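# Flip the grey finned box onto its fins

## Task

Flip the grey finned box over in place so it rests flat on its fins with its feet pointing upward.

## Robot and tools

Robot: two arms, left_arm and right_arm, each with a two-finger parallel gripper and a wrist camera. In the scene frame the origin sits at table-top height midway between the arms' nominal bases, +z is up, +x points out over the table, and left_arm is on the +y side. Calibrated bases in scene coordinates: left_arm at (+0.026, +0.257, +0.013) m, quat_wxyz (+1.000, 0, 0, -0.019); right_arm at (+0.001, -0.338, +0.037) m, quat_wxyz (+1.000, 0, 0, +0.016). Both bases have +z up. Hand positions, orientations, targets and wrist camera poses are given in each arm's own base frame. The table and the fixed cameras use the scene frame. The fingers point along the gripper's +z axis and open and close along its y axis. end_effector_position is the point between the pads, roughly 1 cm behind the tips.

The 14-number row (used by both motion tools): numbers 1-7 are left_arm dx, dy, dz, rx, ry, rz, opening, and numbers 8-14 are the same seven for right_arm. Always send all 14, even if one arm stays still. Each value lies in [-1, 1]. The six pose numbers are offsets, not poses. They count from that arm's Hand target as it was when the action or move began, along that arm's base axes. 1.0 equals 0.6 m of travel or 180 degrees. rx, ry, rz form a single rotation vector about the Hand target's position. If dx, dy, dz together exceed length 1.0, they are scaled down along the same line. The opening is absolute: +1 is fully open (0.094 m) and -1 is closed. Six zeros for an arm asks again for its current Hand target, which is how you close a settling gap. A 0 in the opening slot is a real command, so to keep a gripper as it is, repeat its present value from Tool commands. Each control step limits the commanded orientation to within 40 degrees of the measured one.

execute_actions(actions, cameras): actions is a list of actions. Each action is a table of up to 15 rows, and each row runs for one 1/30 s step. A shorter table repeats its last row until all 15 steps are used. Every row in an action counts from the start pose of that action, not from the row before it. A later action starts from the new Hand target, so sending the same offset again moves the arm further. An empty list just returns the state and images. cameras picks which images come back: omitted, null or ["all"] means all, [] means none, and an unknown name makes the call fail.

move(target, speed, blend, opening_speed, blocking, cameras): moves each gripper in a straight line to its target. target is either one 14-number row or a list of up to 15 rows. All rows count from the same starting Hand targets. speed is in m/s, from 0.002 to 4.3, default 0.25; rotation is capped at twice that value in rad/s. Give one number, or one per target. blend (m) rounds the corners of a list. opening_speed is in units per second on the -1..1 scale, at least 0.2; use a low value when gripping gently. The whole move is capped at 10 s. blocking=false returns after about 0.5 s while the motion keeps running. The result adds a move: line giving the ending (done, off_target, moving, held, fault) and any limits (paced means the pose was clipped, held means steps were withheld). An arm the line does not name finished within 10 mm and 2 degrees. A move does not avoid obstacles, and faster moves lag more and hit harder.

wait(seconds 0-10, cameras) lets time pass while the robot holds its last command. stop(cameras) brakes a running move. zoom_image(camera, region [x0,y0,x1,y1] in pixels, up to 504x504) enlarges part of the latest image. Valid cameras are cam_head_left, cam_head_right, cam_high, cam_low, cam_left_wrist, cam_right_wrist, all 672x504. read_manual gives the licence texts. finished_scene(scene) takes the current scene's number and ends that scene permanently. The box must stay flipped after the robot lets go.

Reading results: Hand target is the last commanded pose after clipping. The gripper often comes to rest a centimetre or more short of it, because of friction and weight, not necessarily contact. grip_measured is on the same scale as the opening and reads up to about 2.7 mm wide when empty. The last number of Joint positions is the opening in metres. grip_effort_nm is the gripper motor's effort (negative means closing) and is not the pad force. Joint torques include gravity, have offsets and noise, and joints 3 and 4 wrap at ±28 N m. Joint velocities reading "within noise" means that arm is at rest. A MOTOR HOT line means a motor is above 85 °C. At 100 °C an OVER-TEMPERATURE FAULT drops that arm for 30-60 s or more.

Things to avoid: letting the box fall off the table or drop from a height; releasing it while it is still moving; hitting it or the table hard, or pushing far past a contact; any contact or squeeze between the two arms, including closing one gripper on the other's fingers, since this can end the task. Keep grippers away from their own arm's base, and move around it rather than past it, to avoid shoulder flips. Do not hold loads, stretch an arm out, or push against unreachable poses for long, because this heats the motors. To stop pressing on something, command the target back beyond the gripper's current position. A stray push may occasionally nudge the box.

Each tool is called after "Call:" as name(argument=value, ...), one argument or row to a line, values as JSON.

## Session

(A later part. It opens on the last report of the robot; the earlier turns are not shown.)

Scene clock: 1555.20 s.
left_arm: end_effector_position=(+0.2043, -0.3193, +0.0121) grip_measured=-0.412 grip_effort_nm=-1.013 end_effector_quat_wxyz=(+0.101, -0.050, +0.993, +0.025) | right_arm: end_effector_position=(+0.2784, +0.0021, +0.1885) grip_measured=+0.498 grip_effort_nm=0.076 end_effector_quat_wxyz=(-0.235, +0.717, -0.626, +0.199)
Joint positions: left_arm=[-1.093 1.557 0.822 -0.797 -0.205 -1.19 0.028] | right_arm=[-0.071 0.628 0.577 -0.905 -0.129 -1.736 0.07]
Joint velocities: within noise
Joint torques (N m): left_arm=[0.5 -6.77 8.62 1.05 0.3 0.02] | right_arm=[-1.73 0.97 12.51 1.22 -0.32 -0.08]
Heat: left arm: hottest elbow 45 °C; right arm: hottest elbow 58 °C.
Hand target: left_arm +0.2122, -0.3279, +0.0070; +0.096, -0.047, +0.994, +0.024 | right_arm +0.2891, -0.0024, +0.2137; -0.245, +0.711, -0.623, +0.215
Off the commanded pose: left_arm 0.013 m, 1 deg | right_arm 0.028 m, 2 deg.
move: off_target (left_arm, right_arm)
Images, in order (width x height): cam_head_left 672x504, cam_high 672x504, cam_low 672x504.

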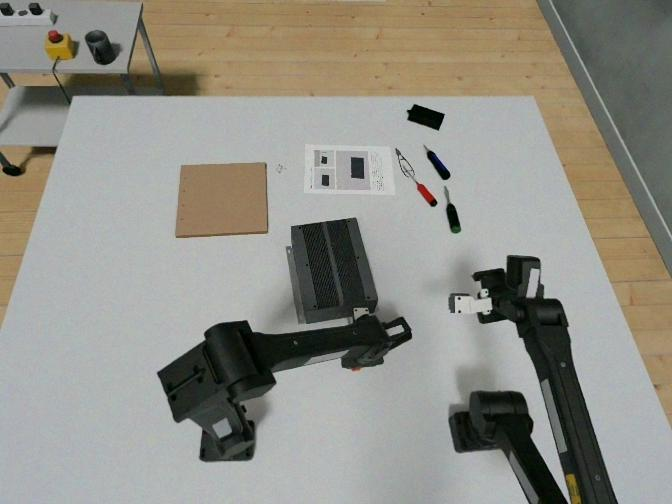

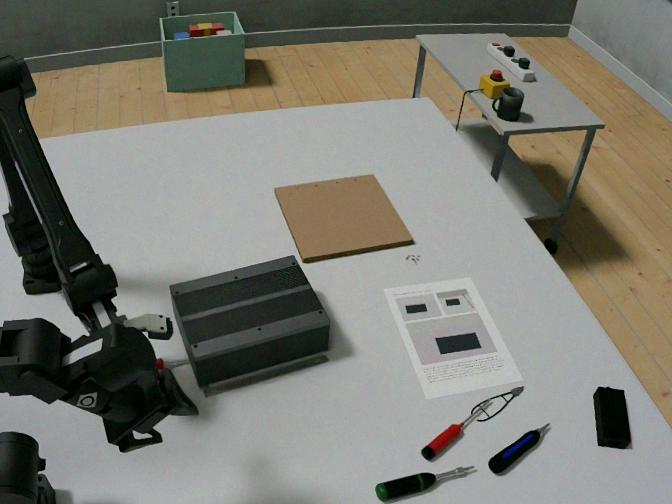

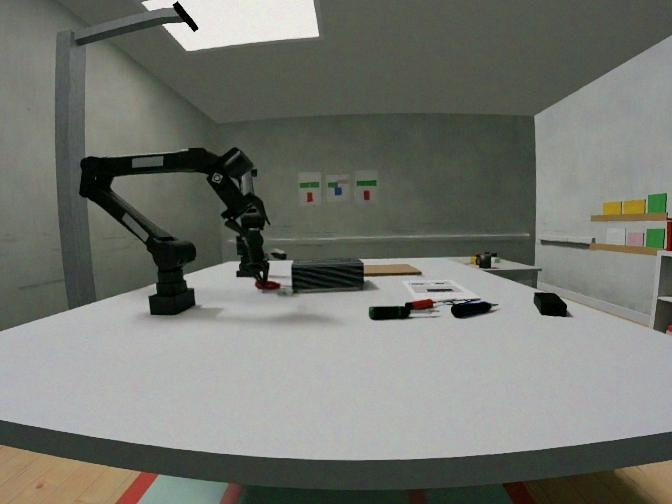

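Call:
move(
  target=[
    [0.012,0.002,0.06,-0.008,0.044,0,-1,0,0,0,0,0,0,0.5],
    [0.03,0.006,0.113,-0.016,0.087,0,-1,0,0,0,0,0,0,0.5],
  ],
  speed=0.07,
  cameras=["cam_high","cam_low","cam_head_left"],
)

Call:
zoom_image(
  camera="cam_low",
  region=[230, 245, 380, 315],
)

Call:
zoom_image(
  camera="cam_high",
  region=[120, 250, 340, 410],
)

Scene clock: 1570.23 s.
left_arm: end_effector_position=(+0.2133, -0.3132, +0.0551) grip_measured=-0.412 grip_effort_nm=-1.009 end_effector_quat_wxyz=(-0.054, -0.038, +0.998, +0.023) | right_arm: end_effector_position=(+0.2784, +0.0021, +0.1885) grip_measured=+0.498 grip_effort_nm=0.071 end_effector_quat_wxyz=(-0.235, +0.717, -0.626, +0.199)
Joint positions: left_arm=[-0.943 1.557 0.972 -1.085 0.063 -1.016 0.028] | right_arm=[-0.071 0.628 0.577 -0.905 -0.129 -1.736 0.07]
Joint velocities: within noise
Joint torques (N m): left_arm=[0.67 -11.05 10.82 -0.17 0.02 -0.22] | right_arm=[-2.2 1.85 12.7 1.35 -0.31 -0.08]
Heat: left arm: hottest elbow 44 °C; right arm: hottest elbow 58 °C.
Hand target: left_arm +0.2302, -0.3243, +0.0748; -0.042, -0.045, +0.998, +0.005 | right_arm +0.2891, -0.0024, +0.2137; -0.245, +0.711, -0.623, +0.215
Off the commanded pose: left_arm 0.028 m, 3 deg | right_arm 0.028 m, 2 deg.
move: off_target (left_arm, right_arm)
Images, in order (width x height): cam_head_left 672x504, cam_high 672x504, cam_low 672x504.

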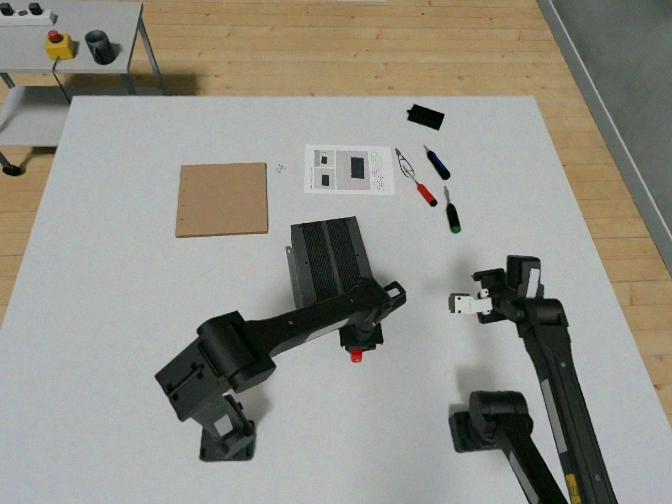

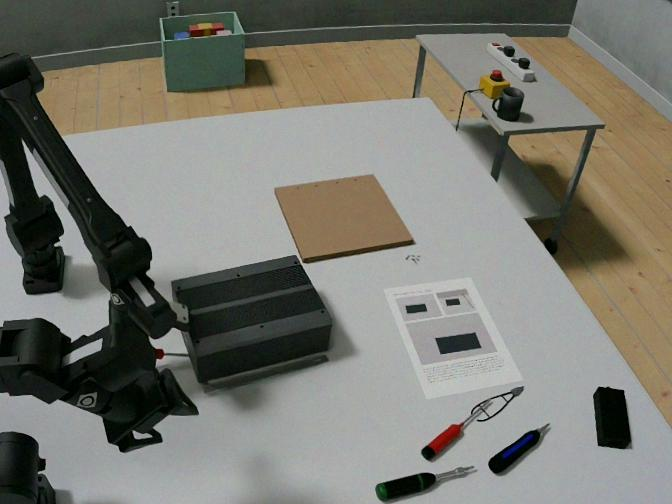

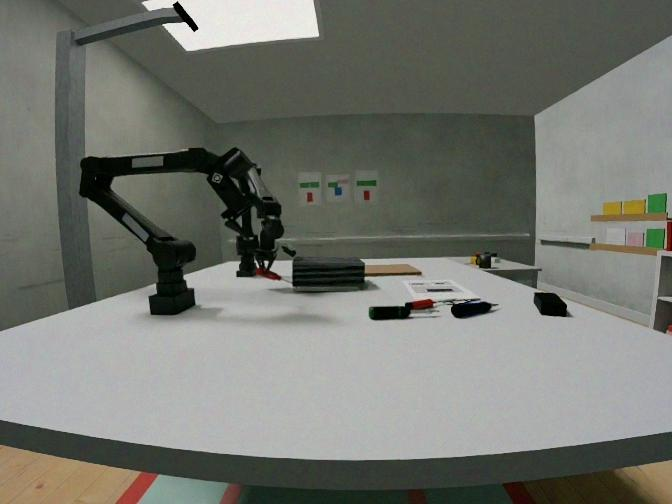

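Scaled by 3.360.

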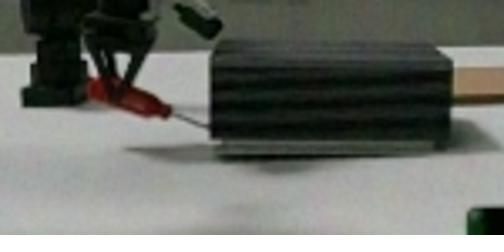

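Scaled by 2.291.

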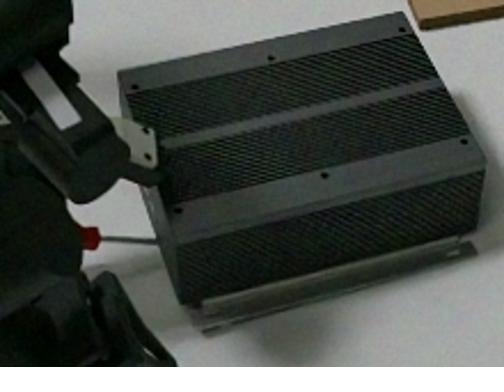

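Call:
move(
  target=[0.012,0.002,0.045,-0.008,0.04,0,-1,0,0,0,0,0,0,0.5],
  speed=0.07,
  cameras=["cam_high","cam_low","cam_head_left"],
)

Call:
zoom_image(
  camera="cam_low",
  region=[230, 245, 380, 315],
)

Call:
zoom_image(
  camera="cam_high",
  region=[120, 250, 340, 410],
)

Scene clock: 1578.57 s.
left_arm: end_effector_position=(+0.2075, -0.3104, +0.0831) grip_measured=-0.412 grip_effort_nm=-1.013 end_effector_quat_wxyz=(-0.131, -0.030, +0.991, +0.015) | right_arm: end_effector_position=(+0.2784, +0.0021, +0.1885) grip_measured=+0.498 grip_effort_nm=0.076 end_effector_quat_wxyz=(-0.235, +0.717, -0.626, +0.199)
Joint positions: left_arm=[-0.893 1.557 1.04 -1.24 0.19 -0.936 0.028] | right_arm=[-0.071 0.628 0.577 -0.905 -0.129 -1.736 0.07]
Joint velocities: within noise
Joint torques (N m): left_arm=[1.67 -10.4 12.26 0.18 -0.67 -0.27] | right_arm=[-1.96 0.73 12.6 1.32 -0.28 -0.08]
Heat: left arm: hottest elbow 45 °C; right arm: hottest elbow 59 °C.
Hand target: left_arm +0.2374, -0.3231, +0.1018; -0.105, -0.044, +0.993, -0.005 | right_arm +0.2891, -0.0024, +0.2137; -0.245, +0.711, -0.623, +0.215
Off the commanded pose: left_arm 0.038 m, 4 deg | right_arm 0.028 m, 2 deg.
move: off_target (left_arm, right_arm)
Images, in order (width x height): cam_head_left 672x504, cam_high 672x504, cam_low 672x504.

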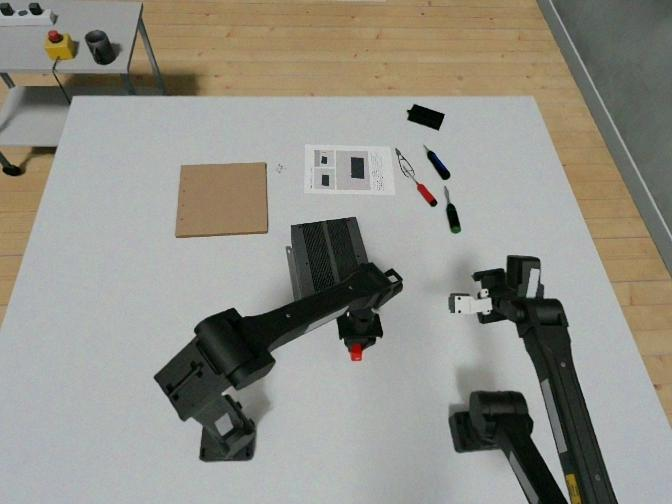

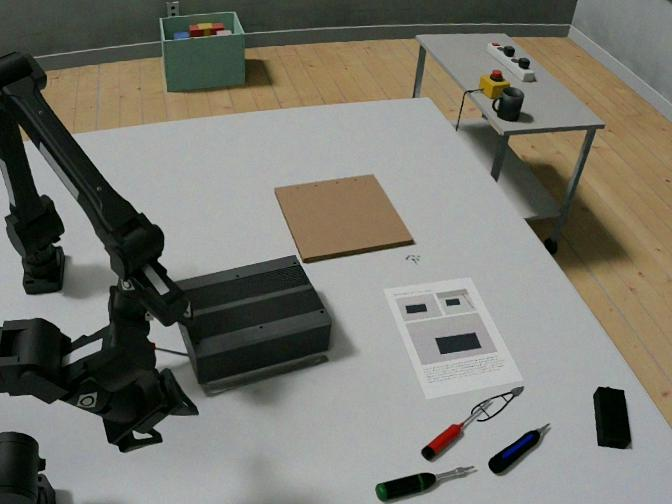

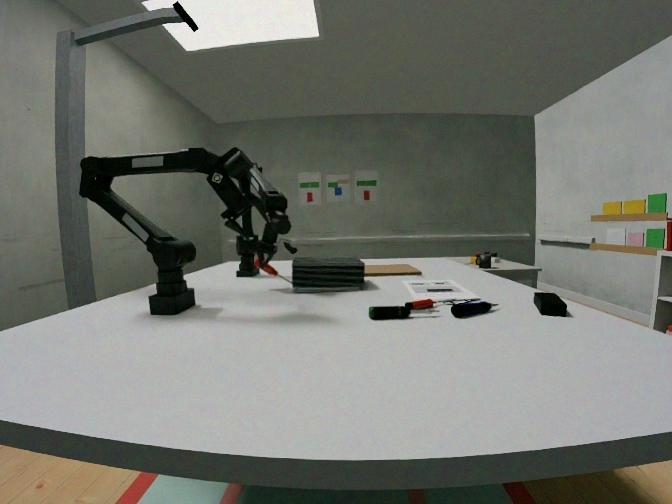

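Scaled by 3.360.

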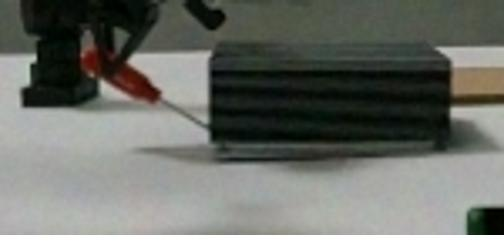

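Scaled by 2.291.

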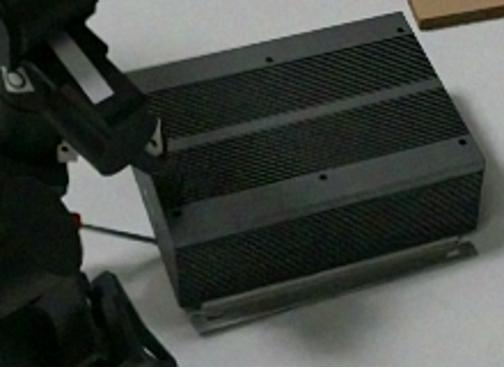

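Call:
move(
  target=[
    [-0.022,-0.004,-0.09,0.016,-0.085,0,-1,0,0,0,0,0,0,0.5],
    [-0.042,-0.008,-0.158,0.024,-0.128,0,-1,0,0,0,0,0,0,0.5],
    [0.005,0.001,-0.161,0.023,-0.125,0,-1,0,0,0,0,0,0,0.5],
  ],
  speed=0.08,
  cameras=["cam_high","cam_low","cam_head_left"],
)

Call:
zoom_image(
  camera="cam_low",
  region=[230, 245, 380, 315],
)

Call:
zoom_image(
  camera="cam_high",
  region=[120, 250, 340, 410],
)

Scene clock: 1599.80 s.
left_arm: end_effector_position=(+0.2250, -0.3229, +0.0114) grip_measured=-0.412 grip_effort_nm=-1.013 end_effector_quat_wxyz=(+0.092, -0.037, +0.995, +0.018) | right_arm: end_effector_position=(+0.2784, +0.0021, +0.1885) grip_measured=+0.498 grip_effort_nm=0.071 end_effector_quat_wxyz=(-0.235, +0.717, -0.626, +0.199)
Joint positions: left_arm=[-1.039 1.582 0.853 -0.786 -0.179 -1.108 0.028] | right_arm=[-0.071 0.628 0.577 -0.905 -0.129 -1.736 0.07]
Joint velocities: within noise
Joint torques (N m): left_arm=[1.85 -7.47 8.06 1.07 -0.3 -0.06] | right_arm=[-1.49 1.55 12.37 1.29 -0.31 -0.06]
Heat: left arm: hottest elbow 45 °C; right arm: hottest elbow 59 °C.
Hand target: left_arm +0.2403, -0.3224, +0.0052; +0.092, -0.046, +0.994, +0.023 | right_arm +0.2891, -0.0024, +0.2137; -0.245, +0.711, -0.623, +0.215
Off the commanded pose: left_arm 0.017 m, 1 deg | right_arm 0.028 m, 2 deg.
move: off_target (left_arm, right_arm)
Images, in order (width x height): cam_head_left 672x504, cam_high 672x504, cam_low 672x504.

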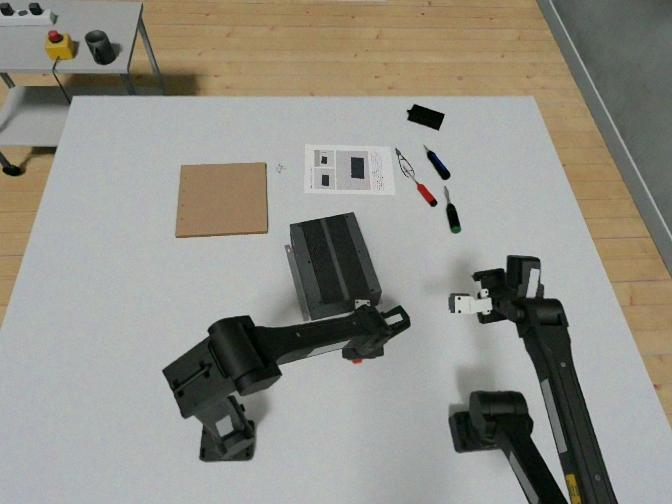

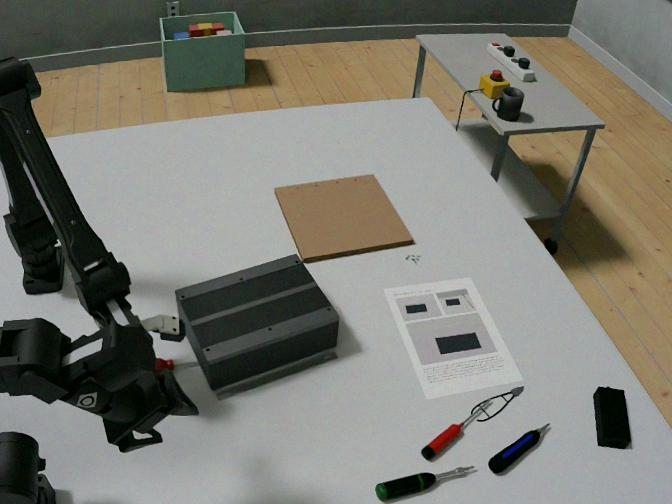

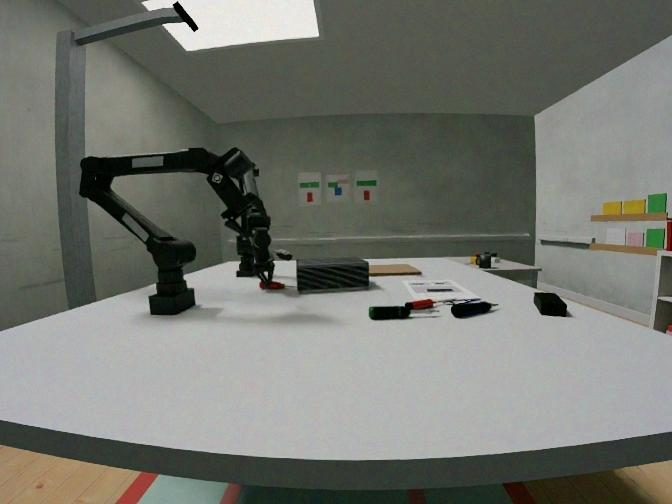

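Scaled by 3.360.

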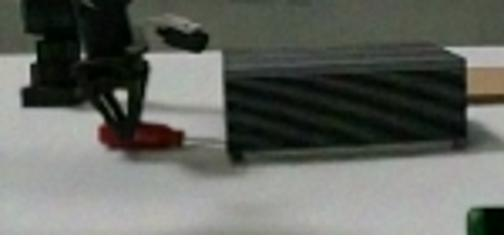

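Scaled by 2.291.

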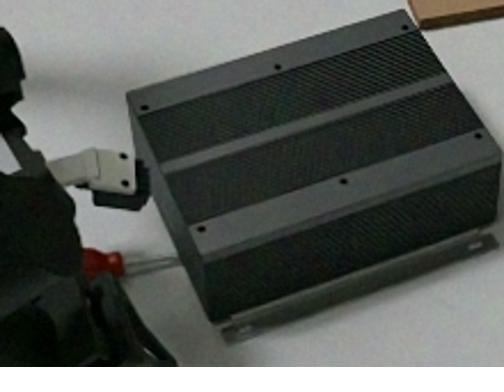

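Call:
move(
  target=[
    [0.0,0.0,0.06,-0.008,0.044,0,-1,0,0,0,0,0,0,0.5],
    [0.05,0.009,0.115,-0.016,0.087,0,-1,0,0,0,0,0,0,0.5],
  ],
  speed=0.07,
  cameras=["cam_high","cam_low","cam_head_left"],
)

Call:
zoom_image(
  camera="cam_low",
  region=[230, 245, 380, 315],
)

Call:
zoom_image(
  camera="cam_high",
  region=[120, 250, 340, 410],
)

Scene clock: 1635.83 s.
left_arm: end_effector_position=(+0.2398, -0.3092, +0.0592) grip_measured=-0.412 grip_effort_nm=-1.013 end_effector_quat_wxyz=(-0.067, -0.020, +0.997, +0.015) | right_arm: end_effector_position=(+0.2784, +0.0021, +0.1885) grip_measured=+0.498 grip_effort_nm=0.076 end_effector_quat_wxyz=(-0.235, +0.717, -0.626, +0.199)
Joint positions: left_arm=[-0.872 1.585 1.018 -1.11 0.086 -0.909 0.028] | right_arm=[-0.071 0.628 0.577 -0.905 -0.129 -1.736 0.07]
Joint velocities: within noise
Joint torques (N m): left_arm=[2.26 -10.05 11.78 0.12 -0.76 -0.37] | right_arm=[-2.37 1.2 12.34 1.25 -0.35 -0.04]
Heat: left arm: hottest elbow 46 °C; right arm: hottest elbow 59 °C.
Hand target: left_arm +0.2704, -0.3171, +0.0743; -0.045, -0.045, +0.998, +0.004 | right_arm +0.2891, -0.0024, +0.2137; -0.245, +0.711, -0.623, +0.215
Off the commanded pose: left_arm 0.035 m, 4 deg | right_arm 0.028 m, 2 deg.
move: off_target (left_arm, right_arm)
Images, in order (width x height): cam_head_left 672x504, cam_high 672x504, cam_low 672x504.

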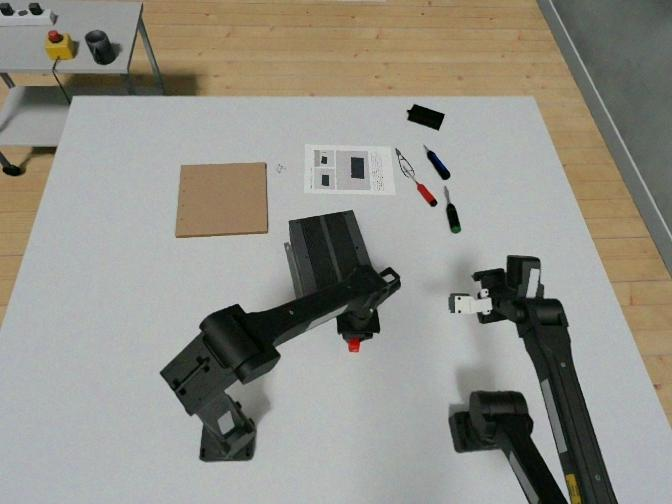

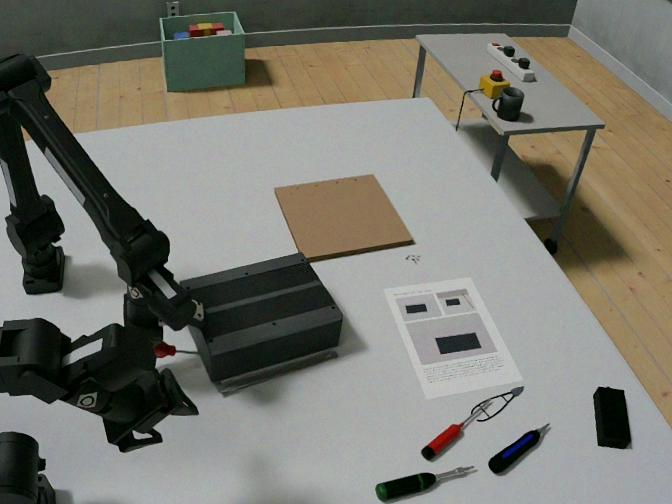

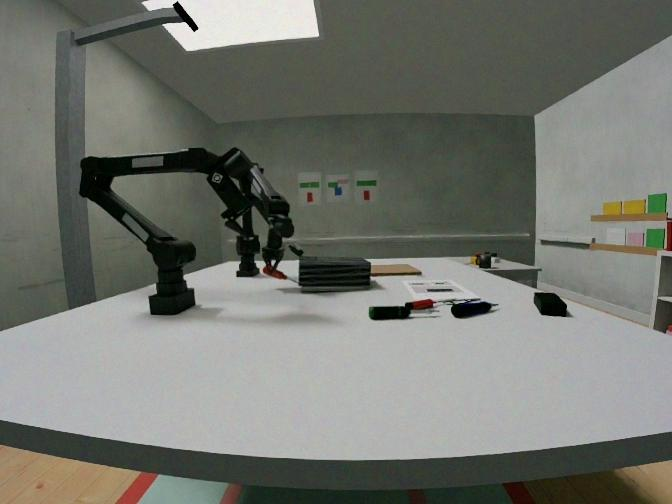

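Scaled by 3.360.

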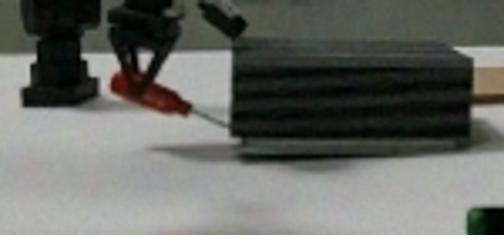

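Scaled by 2.291.

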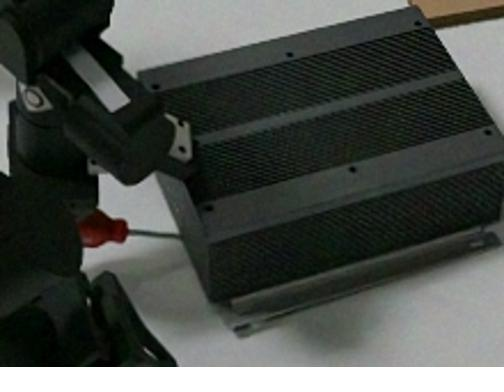

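Call:
move(
  target=[
    [0,0,0,0,0,0,-1,0.1,0.1,-0.06,0.09,-0.07,0.24,0.0],
    [0,0,0,0,0,0,-1,0.185,0.18,-0.175,0.1785,-0.1385,0.476,0.0],
  ],
  speed=0.3,
)

Call:
zoom_image(
  camera="cam_low",
  region=[230, 245, 380, 315],
)

Call:
zoom_image(
  camera="cam_high",
  region=[120, 250, 340, 410],
)

Scene clock: 1678.33 s.
left_arm: end_effector_position=(+0.2398, -0.3091, +0.0590) grip_measured=-0.412 grip_effort_nm=-1.013 end_effector_quat_wxyz=(-0.067, -0.020, +0.997, +0.015) | right_arm: end_effector_position=(+0.3709, +0.0991, +0.1095) grip_measured=+0.002 grip_effort_nm=-0.095 end_effector_quat_wxyz=(+0.683, -0.712, +0.155, -0.044)
Joint positions: left_arm=[-0.872 1.585 1.018 -1.111 0.086 -0.908 0.028] | right_arm=[-0.199 1.597 0.495 0.43 -1.47 -2.089 0.047]
Joint velocities: within noise
Joint torques (N m): left_arm=[2.49 -10.17 11.75 0.06 -0.76 -0.38] | right_arm=[-0.56 -9.05 4.23 1.07 -0.33 0.15]
Heat: left arm: hottest elbow 47 °C; right arm: hottest elbow 59 °C.
Hand target: left_arm +0.2703, -0.3171, +0.0742; -0.045, -0.045, +0.998, +0.004 | right_arm +0.3709, +0.0991, +0.1118; +0.682, -0.713, +0.158, -0.043 (not the last commanded pose)
Off the commanded pose: left_arm 0.035 m, 4 deg | right_arm 0.030 m, 28 deg.
move: held (right_arm; a check stopped the path), off_target (left_arm); path passed 1 of 2 targets; limits=held
pose unreachable (right arm): on one or more control steps of this call, first in action 0 (counted from 0), this arm could not follow its commanded pose, so it was not sent that pose on those steps. It may still have moved: this result reports where it is.
cause: moving toward the commanded pose would bring two parts of the arm too close to each other (its wrist (the part past joint 4) and its wrist camera, with joints 5 (wrist yaw) and 6 (wrist roll) between them).

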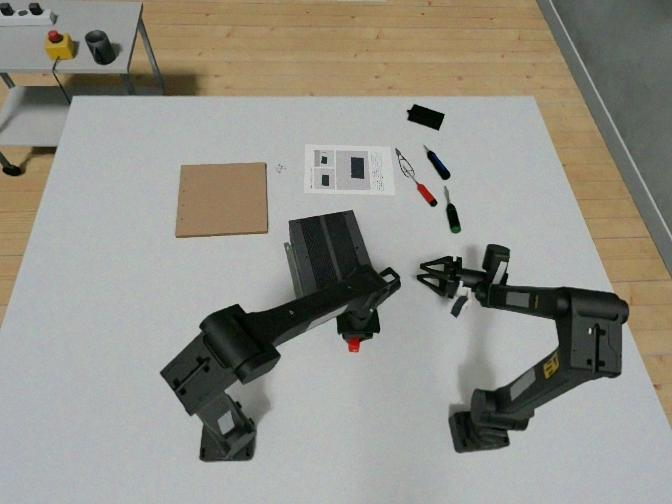

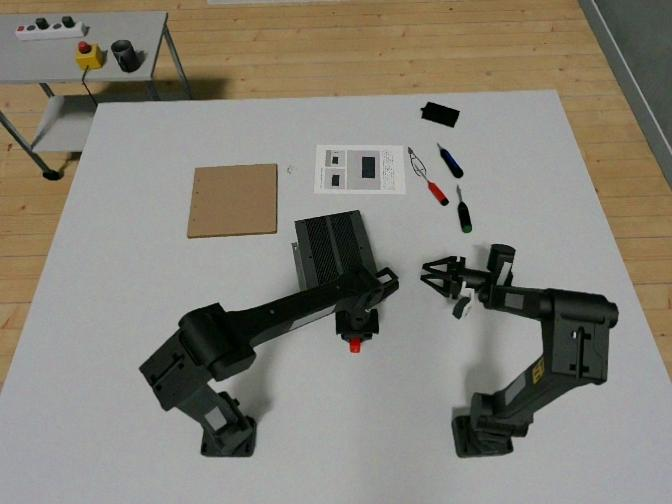

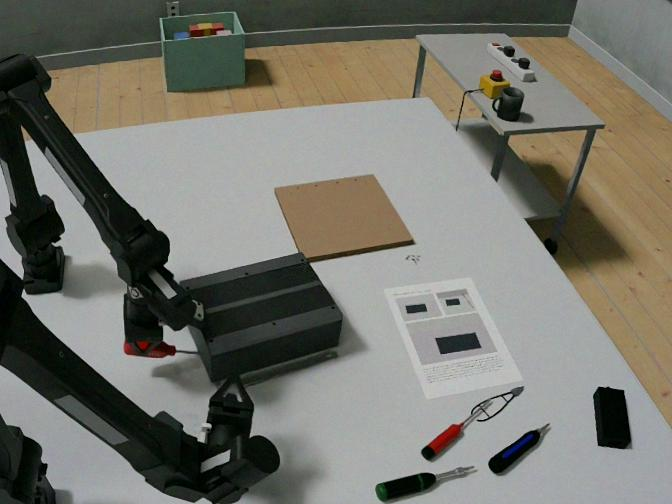

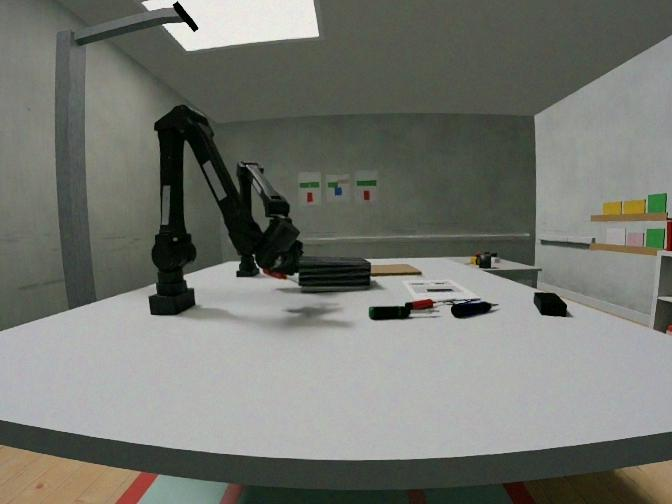

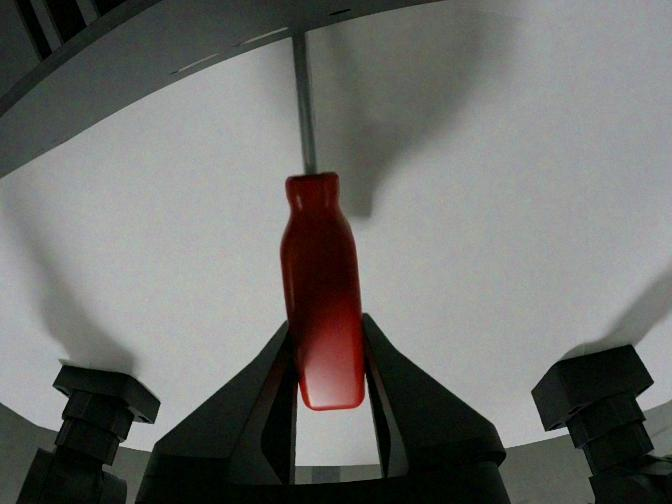

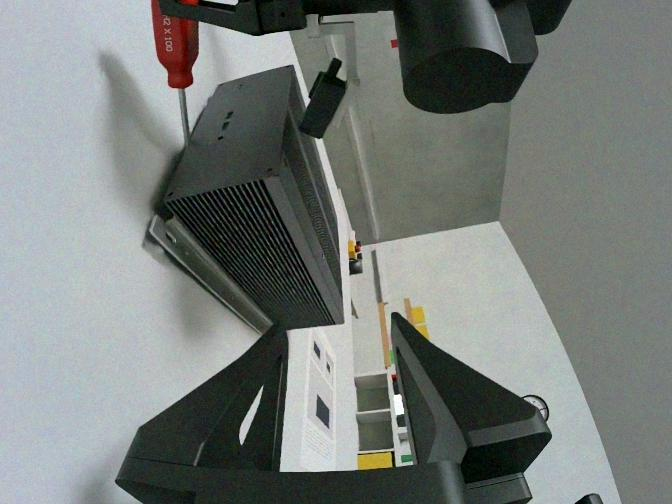

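Scaled by 3.360.

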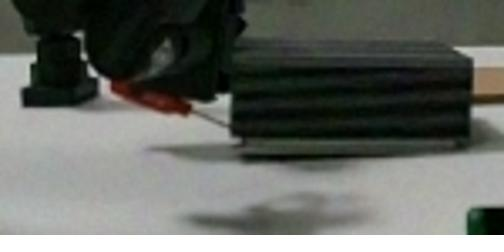

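Scaled by 2.291.

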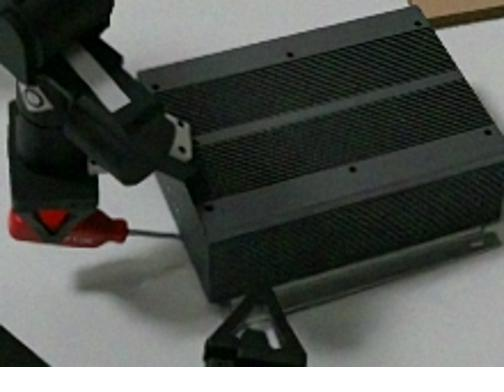

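Call:
move(
  target=[
    [0,0,0,0,0,0,-1,0,-0.04,0,0.035,0.45,-0.07,0.0],
    [0,0,0,0,0,0,-1,0,-0.04,0,0.07,0.919,-0.137,0.0],
  ],
  speed=0.5,
  cameras=["cam_high","cam_right_wrist","cam_head_left"],
)

Scene clock: 1696.87 s.
left_arm: end_effector_position=(+0.2398, -0.3091, +0.0590) grip_measured=-0.412 grip_effort_nm=-1.009 end_effector_quat_wxyz=(-0.067, -0.020, +0.997, +0.015) | right_arm: end_effector_position=(+0.3621, +0.0768, +0.1092) grip_measured=+0.001 grip_effort_nm=-0.090 end_effector_quat_wxyz=(-0.033, -0.044, +0.792, +0.608)
Joint positions: left_arm=[-0.872 1.585 1.018 -1.111 0.086 -0.908 0.028] | right_arm=[-0.227 1.836 1.019 -1.646 -1.147 -0.937 0.047]
Joint velocities: within noise
Joint torques (N m): left_arm=[2.32 -10.17 11.78 0.08 -0.76 -0.37] | right_arm=[-0.62 -11.11 6.52 -1.25 -0.35 0.03]
Heat: left arm: hottest elbow 48 °C; right arm: hottest elbow 55 °C.
Hand target: left_arm +0.2703, -0.3171, +0.0742; -0.045, -0.045, +0.998, +0.004 | right_arm +0.3710, +0.0750, +0.1119; -0.035, -0.044, +0.793, +0.606
Off the commanded pose: left_arm 0.035 m, 4 deg | right_arm 0.009 m, 0 deg.
move: off_target (left_arm)
Images, in order (width x height): cam_head_left 672x504, cam_high 672x504, cam_right_wrist 672x504.

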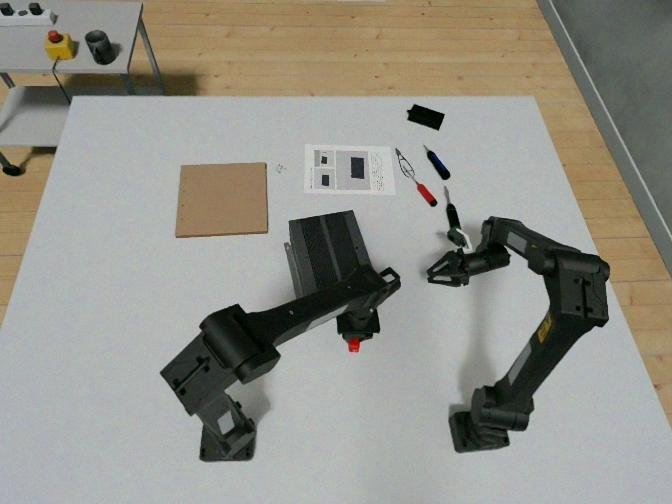

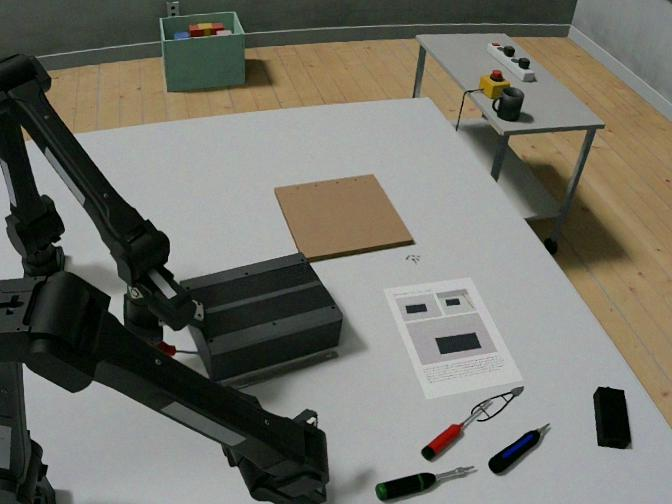

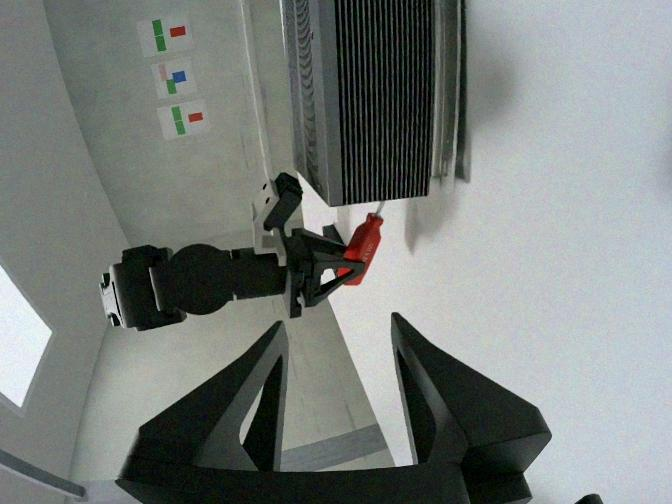

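Call:
move(
  target=[0,0,0,0,0,0,-1,0.075,0.03,-0.16,0,0,0,0.0],
  speed=0.3,
  cameras=["cam_high","cam_right_wrist","cam_head_left","cam_low"],
)

Call:
zoom_image(
  camera="cam_high",
  region=[120, 250, 340, 410],
)

Scene clock: 1705.10 s.
left_arm: end_effector_position=(+0.2398, -0.3091, +0.0590) grip_measured=-0.412 grip_effort_nm=-1.013 end_effector_quat_wxyz=(-0.067, -0.020, +0.997, +0.015) | right_arm: end_effector_position=(+0.4066, +0.0901, +0.0145) grip_measured=+0.001 grip_effort_nm=-0.090 end_effector_quat_wxyz=(-0.041, -0.036, +0.792, +0.608)
Joint positions: left_arm=[-0.872 1.585 1.018 -1.111 0.086 -0.908 0.028] | right_arm=[-0.174 2.095 1.123 -1.415 -1.187 -0.831 0.047]
Joint velocities: within noise
Joint torques (N m): left_arm=[2.32 -10.23 11.78 0.08 -0.76 -0.38] | right_arm=[0.03 -13.74 5.09 -0.32 -0.69 -0.04]
Heat: left arm: hottest elbow 48 °C; right arm: hottest elbow 53 °C.
Hand target: left_arm +0.2703, -0.3171, +0.0742; -0.045, -0.045, +0.998, +0.004 | right_arm +0.4159, +0.0931, +0.0158; -0.035, -0.044, +0.793, +0.606
Off the commanded pose: left_arm 0.035 m, 4 deg | right_arm 0.010 m, 1 deg.
move: off_target (left_arm)
Images, in order (width x height): cam_head_left 672x504, cam_high 672x504, cam_low 672x504, cam_right_wrist 672x504.

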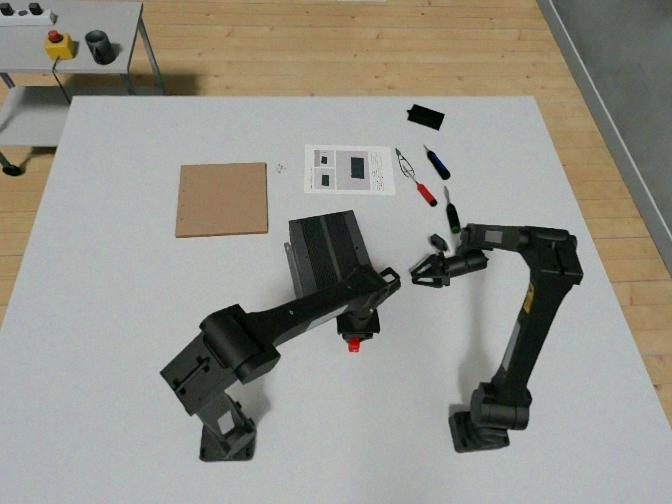

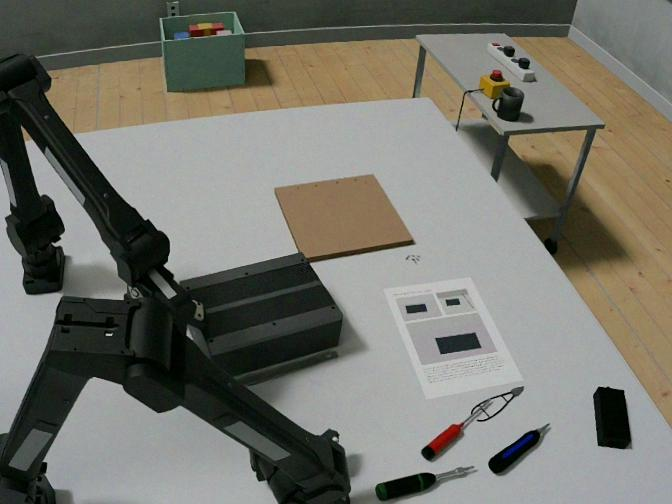

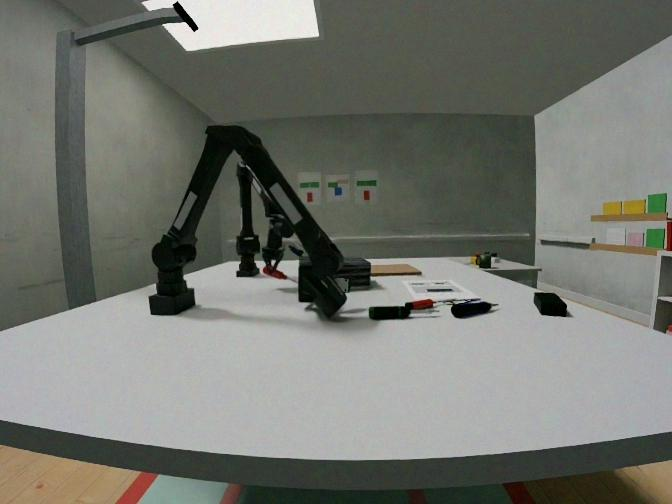

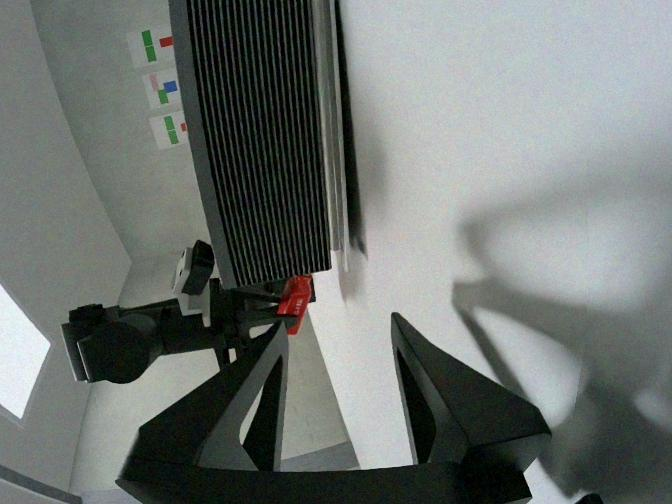

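Scaled by 2.291.

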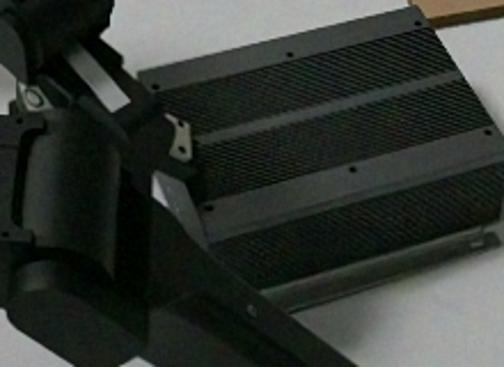

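Call:
move(
  target=[0,0,0,0,0,0,-1,0,0.08,-0.031,0,0,0,0.0],
  speed=0.15,
  cameras=["cam_high","cam_right_wrist","cam_low"],
)

Call:
zoom_image(
  camera="cam_low",
  region=[280, 240, 390, 330],
)

Scene clock: 1731.47 s.
left_arm: end_effector_position=(+0.2398, -0.3091, +0.0590) grip_measured=-0.412 grip_effort_nm=-1.009 end_effector_quat_wxyz=(-0.067, -0.020, +0.997, +0.015) | right_arm: end_effector_position=(+0.4153, +0.1380, -0.0057) grip_measured=+0.001 grip_effort_nm=-0.090 end_effector_quat_wxyz=(-0.037, -0.041, +0.793, +0.606)
Joint positions: left_arm=[-0.872 1.585 1.018 -1.111 0.086 -0.908 0.028] | right_arm=[-0.061 2.095 1.088 -1.129 -1.255 -0.58 0.047]
Joint velocities: within noise
Joint torques (N m): left_arm=[2.43 -10.05 11.78 0.02 -0.76 -0.37] | right_arm=[0.5 -14.92 3.29 -0.12 -0.73 -0.01]
Heat: left arm: hottest elbow 49 °C; right arm: hottest elbow 50 °C.
Hand target: left_arm +0.2703, -0.3171, +0.0742; -0.045, -0.045, +0.998, +0.004 | right_arm +0.4159, +0.1411, -0.0027; -0.035, -0.044, +0.793, +0.606
Off the commanded pose: left_arm 0.035 m, 4 deg | right_arm 0.004 m, 0 deg.
move: off_target (left_arm)
Images, in order (width x height): cam_high 672x504, cam_low 672x504, cam_right_wrist 672x504.

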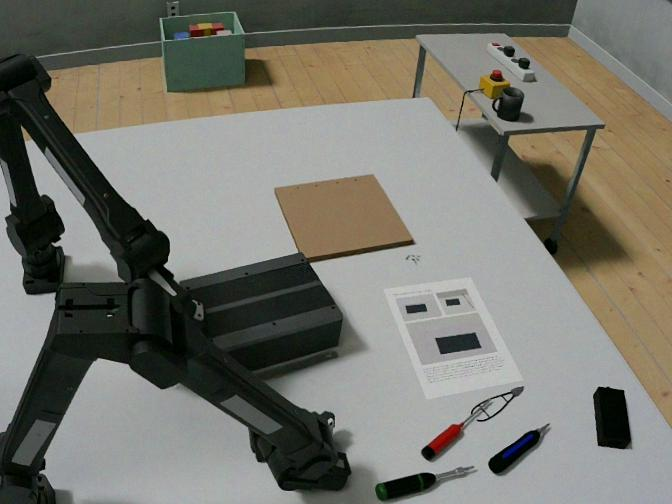

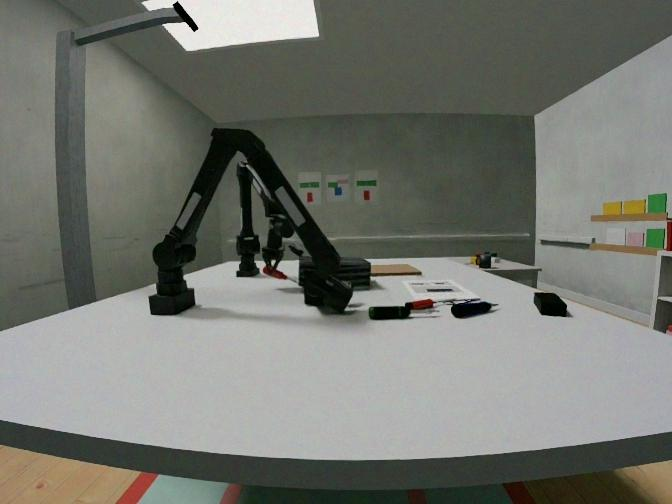

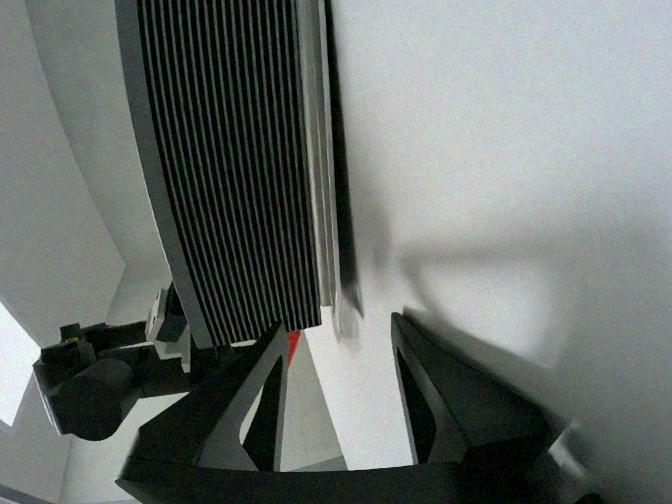

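Scaled by 4.582.

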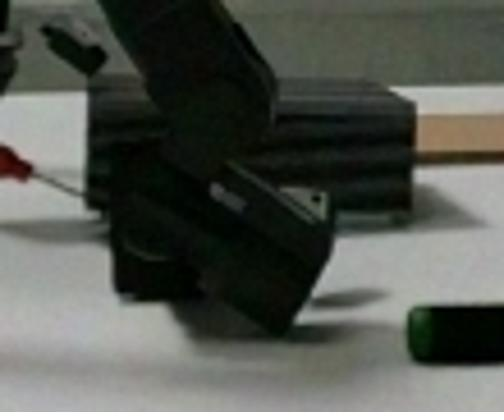

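Call:
move(
  target=[0,0,0,0,0,0,-1,-0.003,0.042,0,0,0,0,0.0],
  speed=0.15,
  cameras=["cam_right_wrist","cam_head_left"],
)

Call:
zoom_image(
  camera="cam_head_left",
  region=[330, 230, 480, 350],
)

Scene clock: 1742.60 s.
left_arm: end_effector_position=(+0.2398, -0.3091, +0.0590) grip_measured=-0.412 grip_effort_nm=-1.009 end_effector_quat_wxyz=(-0.067, -0.020, +0.997, +0.015) | right_arm: end_effector_position=(+0.4148, +0.1619, -0.0060) grip_measured=+0.001 grip_effort_nm=-0.085 end_effector_quat_wxyz=(-0.035, -0.041, +0.793, +0.607)
Joint positions: left_arm=[-0.872 1.585 1.018 -1.111 0.086 -0.908 0.028] | right_arm=[-0.006 2.065 1.047 -0.955 -1.284 -0.412 0.047]
Joint velocities: within noise
Joint torques (N m): left_arm=[2.37 -10.05 11.79 0.06 -0.75 -0.38] | right_arm=[-0.09 -14.56 3.26 0.18 -0.71 0.02]
Heat: left arm: hottest elbow 49 °C; right arm: hottest elbow 49 °C.
Hand target: left_arm +0.2703, -0.3171, +0.0742; -0.045, -0.045, +0.998, +0.004 | right_arm +0.4141, +0.1663, -0.0028; -0.035, -0.044, +0.793, +0.606
Off the commanded pose: left_arm 0.035 m, 4 deg | right_arm 0.006 m, 0 deg.
move: off_target (left_arm)
Images, in order (width x height): cam_head_left 672x504, cam_right_wrist 672x504.

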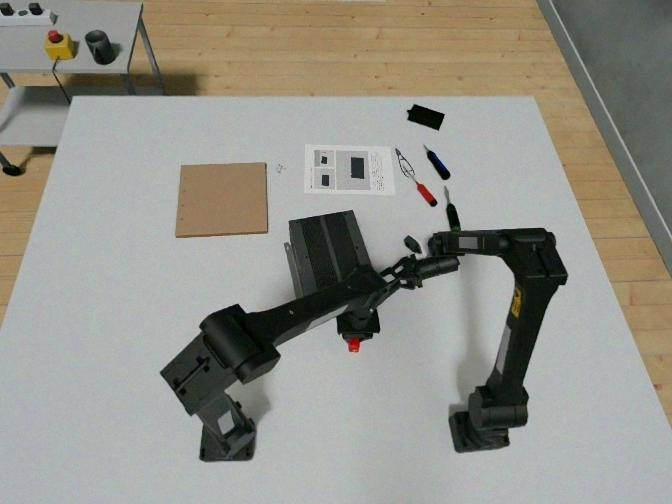

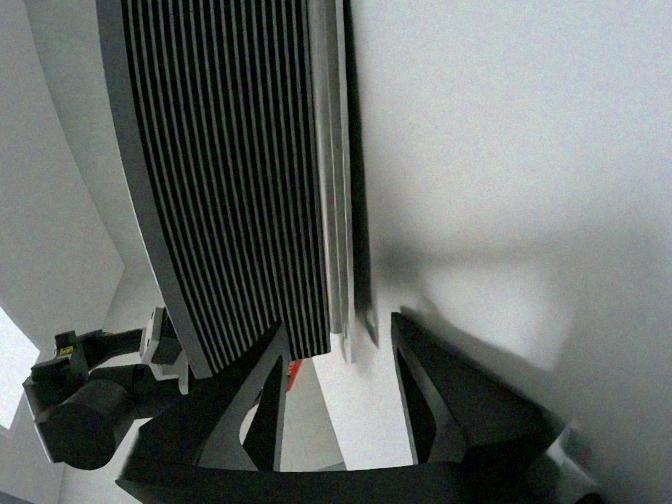

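Scaled by 3.360.

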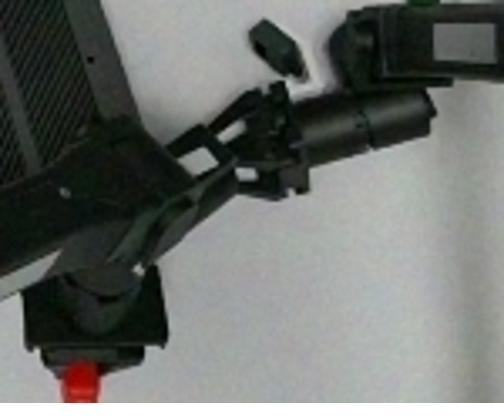

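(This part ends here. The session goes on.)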